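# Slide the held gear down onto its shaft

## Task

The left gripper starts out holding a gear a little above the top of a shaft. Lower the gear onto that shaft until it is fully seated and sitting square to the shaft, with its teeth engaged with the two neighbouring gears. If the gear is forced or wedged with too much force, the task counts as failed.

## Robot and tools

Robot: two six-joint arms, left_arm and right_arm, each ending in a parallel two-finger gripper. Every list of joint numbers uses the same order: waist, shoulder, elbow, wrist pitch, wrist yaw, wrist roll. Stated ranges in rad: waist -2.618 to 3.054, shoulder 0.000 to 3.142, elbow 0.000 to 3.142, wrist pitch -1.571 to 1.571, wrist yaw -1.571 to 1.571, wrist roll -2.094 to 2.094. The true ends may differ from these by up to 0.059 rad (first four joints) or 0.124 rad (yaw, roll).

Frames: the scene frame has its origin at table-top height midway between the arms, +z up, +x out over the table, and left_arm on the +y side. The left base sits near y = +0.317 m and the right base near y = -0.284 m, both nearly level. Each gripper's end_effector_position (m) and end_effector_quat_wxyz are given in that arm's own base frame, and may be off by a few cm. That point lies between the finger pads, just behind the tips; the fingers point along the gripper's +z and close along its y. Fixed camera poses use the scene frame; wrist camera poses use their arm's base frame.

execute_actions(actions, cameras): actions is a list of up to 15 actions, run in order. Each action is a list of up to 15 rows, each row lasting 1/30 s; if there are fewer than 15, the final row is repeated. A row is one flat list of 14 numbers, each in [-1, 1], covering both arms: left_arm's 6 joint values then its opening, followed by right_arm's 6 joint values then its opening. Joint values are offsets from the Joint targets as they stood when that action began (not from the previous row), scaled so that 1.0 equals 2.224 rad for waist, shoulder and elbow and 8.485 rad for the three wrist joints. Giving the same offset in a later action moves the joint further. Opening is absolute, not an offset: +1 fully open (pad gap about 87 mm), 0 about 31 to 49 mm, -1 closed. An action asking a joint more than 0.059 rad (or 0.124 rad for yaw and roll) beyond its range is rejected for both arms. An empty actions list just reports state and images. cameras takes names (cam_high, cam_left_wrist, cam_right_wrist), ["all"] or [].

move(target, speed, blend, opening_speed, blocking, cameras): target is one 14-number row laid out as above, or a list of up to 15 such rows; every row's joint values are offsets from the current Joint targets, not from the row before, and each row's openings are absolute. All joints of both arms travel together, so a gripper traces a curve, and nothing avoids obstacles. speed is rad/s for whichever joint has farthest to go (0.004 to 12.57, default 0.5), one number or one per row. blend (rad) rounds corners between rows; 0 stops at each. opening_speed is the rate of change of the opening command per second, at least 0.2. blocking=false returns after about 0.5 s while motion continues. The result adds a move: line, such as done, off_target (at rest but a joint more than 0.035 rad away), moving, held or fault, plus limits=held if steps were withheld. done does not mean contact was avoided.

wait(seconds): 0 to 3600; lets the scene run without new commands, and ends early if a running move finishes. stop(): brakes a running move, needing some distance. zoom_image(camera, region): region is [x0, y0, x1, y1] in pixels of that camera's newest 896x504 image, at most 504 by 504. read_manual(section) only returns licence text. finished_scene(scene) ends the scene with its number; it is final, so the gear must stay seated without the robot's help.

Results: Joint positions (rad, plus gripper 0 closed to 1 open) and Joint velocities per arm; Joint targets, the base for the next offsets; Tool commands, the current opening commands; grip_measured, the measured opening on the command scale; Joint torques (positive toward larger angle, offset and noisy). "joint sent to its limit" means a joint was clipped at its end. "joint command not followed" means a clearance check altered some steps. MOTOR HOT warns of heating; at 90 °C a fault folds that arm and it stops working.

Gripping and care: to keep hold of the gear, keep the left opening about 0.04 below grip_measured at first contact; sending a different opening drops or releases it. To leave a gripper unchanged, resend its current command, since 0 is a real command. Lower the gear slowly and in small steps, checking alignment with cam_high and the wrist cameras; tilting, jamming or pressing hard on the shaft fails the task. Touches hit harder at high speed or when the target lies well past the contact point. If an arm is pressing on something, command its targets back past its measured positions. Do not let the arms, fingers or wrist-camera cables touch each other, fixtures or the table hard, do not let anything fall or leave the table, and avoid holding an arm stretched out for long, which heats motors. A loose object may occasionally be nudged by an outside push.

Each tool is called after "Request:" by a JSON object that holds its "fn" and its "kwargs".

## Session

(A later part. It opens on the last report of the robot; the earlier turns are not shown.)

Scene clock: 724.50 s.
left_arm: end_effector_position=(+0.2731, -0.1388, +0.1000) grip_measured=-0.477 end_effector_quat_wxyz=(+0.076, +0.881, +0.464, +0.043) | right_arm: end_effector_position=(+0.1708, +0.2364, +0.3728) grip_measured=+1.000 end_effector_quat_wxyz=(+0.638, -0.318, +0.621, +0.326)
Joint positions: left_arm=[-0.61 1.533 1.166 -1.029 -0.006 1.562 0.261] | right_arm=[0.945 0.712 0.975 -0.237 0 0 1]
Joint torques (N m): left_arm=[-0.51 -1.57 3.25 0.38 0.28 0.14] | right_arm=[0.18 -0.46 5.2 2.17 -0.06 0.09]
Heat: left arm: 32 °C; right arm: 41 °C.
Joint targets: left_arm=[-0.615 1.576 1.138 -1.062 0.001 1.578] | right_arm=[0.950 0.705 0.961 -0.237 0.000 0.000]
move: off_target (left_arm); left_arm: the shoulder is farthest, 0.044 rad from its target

Request:
{"fn": "move", "kwargs": {"target": [[0,-0.012,0.006,0.0026,0,-0.0015,-1,0,0,0,0,0,0,1],[0,-0.012,0.006,0.0026,0,-0.0015,-0.2,0,0,0,0,0,0,1]], "speed": 0.15, "opening_speed": 1.0, "cameras": ["cam_high","cam_left_wrist"]}}

Request:
{"fn": "zoom_image", "kwargs": {"camera": "cam_left_wrist", "region": [310, 130, 670, 370]}}

Scene clock: 734.07 s.
left_arm: end_effector_position=(+0.2719, -0.1380, +0.0976) grip_measured=-0.201 end_effector_quat_wxyz=(+0.073, +0.882, +0.464, +0.041) | right_arm: end_effector_position=(+0.1708, +0.2364, +0.3728) grip_measured=+1.000 end_effector_quat_wxyz=(+0.638, -0.318, +0.621, +0.326)
Joint positions: left_arm=[-0.61 1.536 1.161 -1.028 -0.006 1.563 0.4] | right_arm=[0.945 0.712 0.975 -0.237 0 0 1]
Joint torques (N m): left_arm=[-0.53 -3.79 4.74 0.56 0.28 0] | right_arm=[0.2 -0.44 5.19 2.17 -0.06 0.09]
Heat: left arm: 32 °C; right arm: 41 °C.
Joint targets: left_arm=[-0.615 1.550 1.151 -1.039 0.000 1.566] | right_arm=[0.950 0.705 0.961 -0.237 0.000 0.000]
move: done
cam_left_wrist: T_world_to_cam=[[-0.81012, 0.56064, -0.17143, 0.31301], [0.24342, 0.58768, 0.77161, -0.04114], [0.53334, 0.58337, -0.61256, 0.13671]] pos_world=[0.19068, -0.23106, 0.16915]

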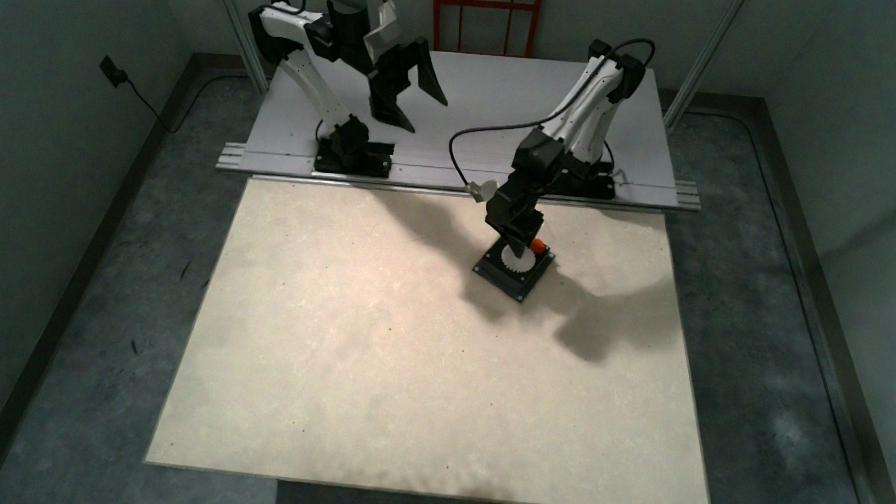

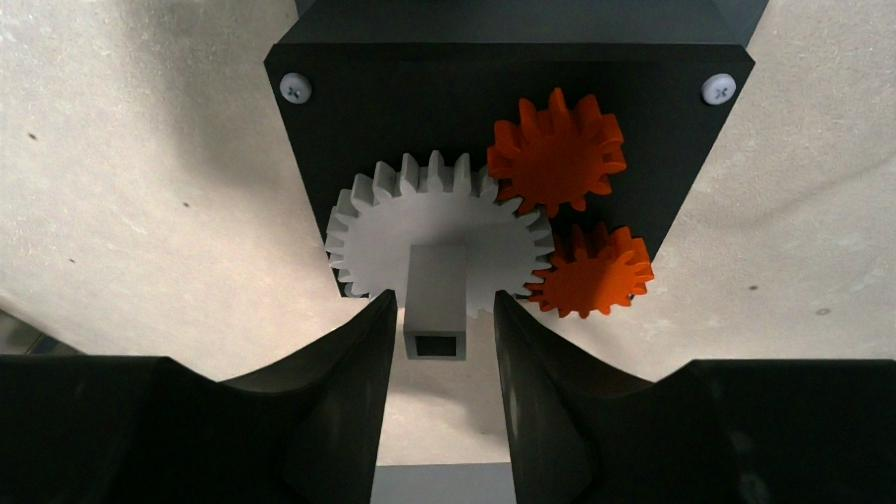

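Scaled by 1.400 from the camera's image (finer frame: 1280x720).

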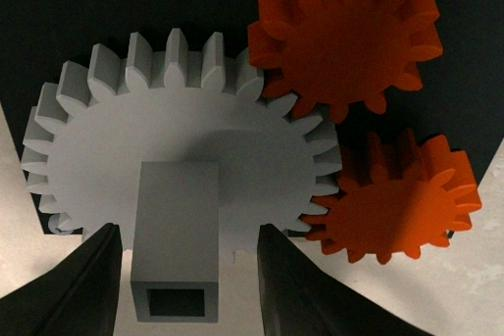

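Request:
{"fn": "move", "kwargs": {"target": [[0,0,0,0,0,0,0.1,0,0,0,0,0,0,1],[0,-0.0175,0.072,-0.0235,0,0,0.1,0,0,0,0,0,0,1]], "speed": 0.2, "cameras": ["cam_left_wrist"]}}

Request:
{"fn": "zoom_image", "kwargs": {"camera": "cam_left_wrist", "region": [310, 80, 670, 400]}}

Scene clock: 740.70 s.
left_arm: end_effector_position=(+0.2607, -0.1301, +0.1275) grip_measured=+0.100 end_effector_quat_wxyz=(+0.044, +0.884, +0.465, +0.026) | right_arm: end_effector_position=(+0.1708, +0.2364, +0.3728) grip_measured=+1.000 end_effector_quat_wxyz=(+0.638, -0.318, +0.621, +0.326)
Joint positions: left_arm=[-0.61 1.536 1.288 -1.221 -0.006 1.563 0.55] | right_arm=[0.945 0.712 0.975 -0.237 0 0 1]
Joint torques (N m): left_arm=[-0.58 -6.94 7.41 0.38 0.27 -0.01] | right_arm=[0.2 -0.46 5.19 2.17 -0.06 0.09]
Heat: left arm: 32 °C; right arm: 41 °C.
Joint targets: left_arm=[-0.615 1.511 1.311 -1.239 0.000 1.566] | right_arm=[0.950 0.705 0.961 -0.237 0.000 0.000]
move: done
cam_left_wrist: T_world_to_cam=[[-0.81754, 0.5658, -0.10724, 0.29894], [0.28463, 0.5589, 0.77885, -0.08151], [0.50061, 0.60622, -0.61797, 0.16864]] pos_world=[0.18317, -0.22581, 0.19976]

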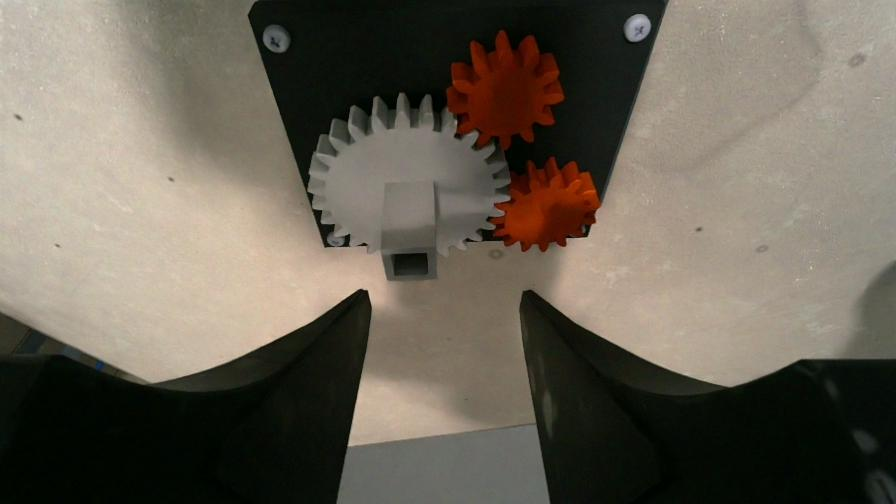

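Scaled by 1.400 from the camera's image (finer frame: 1280x720).

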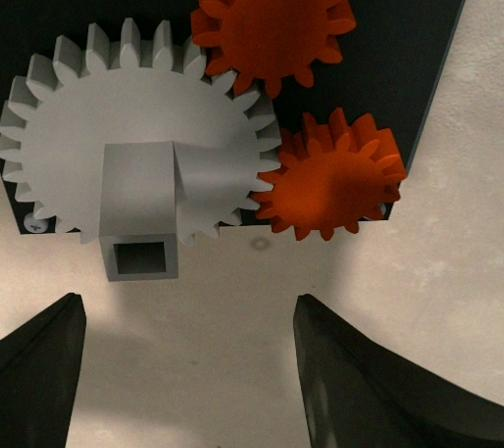

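Request:
{"fn": "finished_scene", "kwargs": {"scene": 2}}

The scene is finished: the task was done.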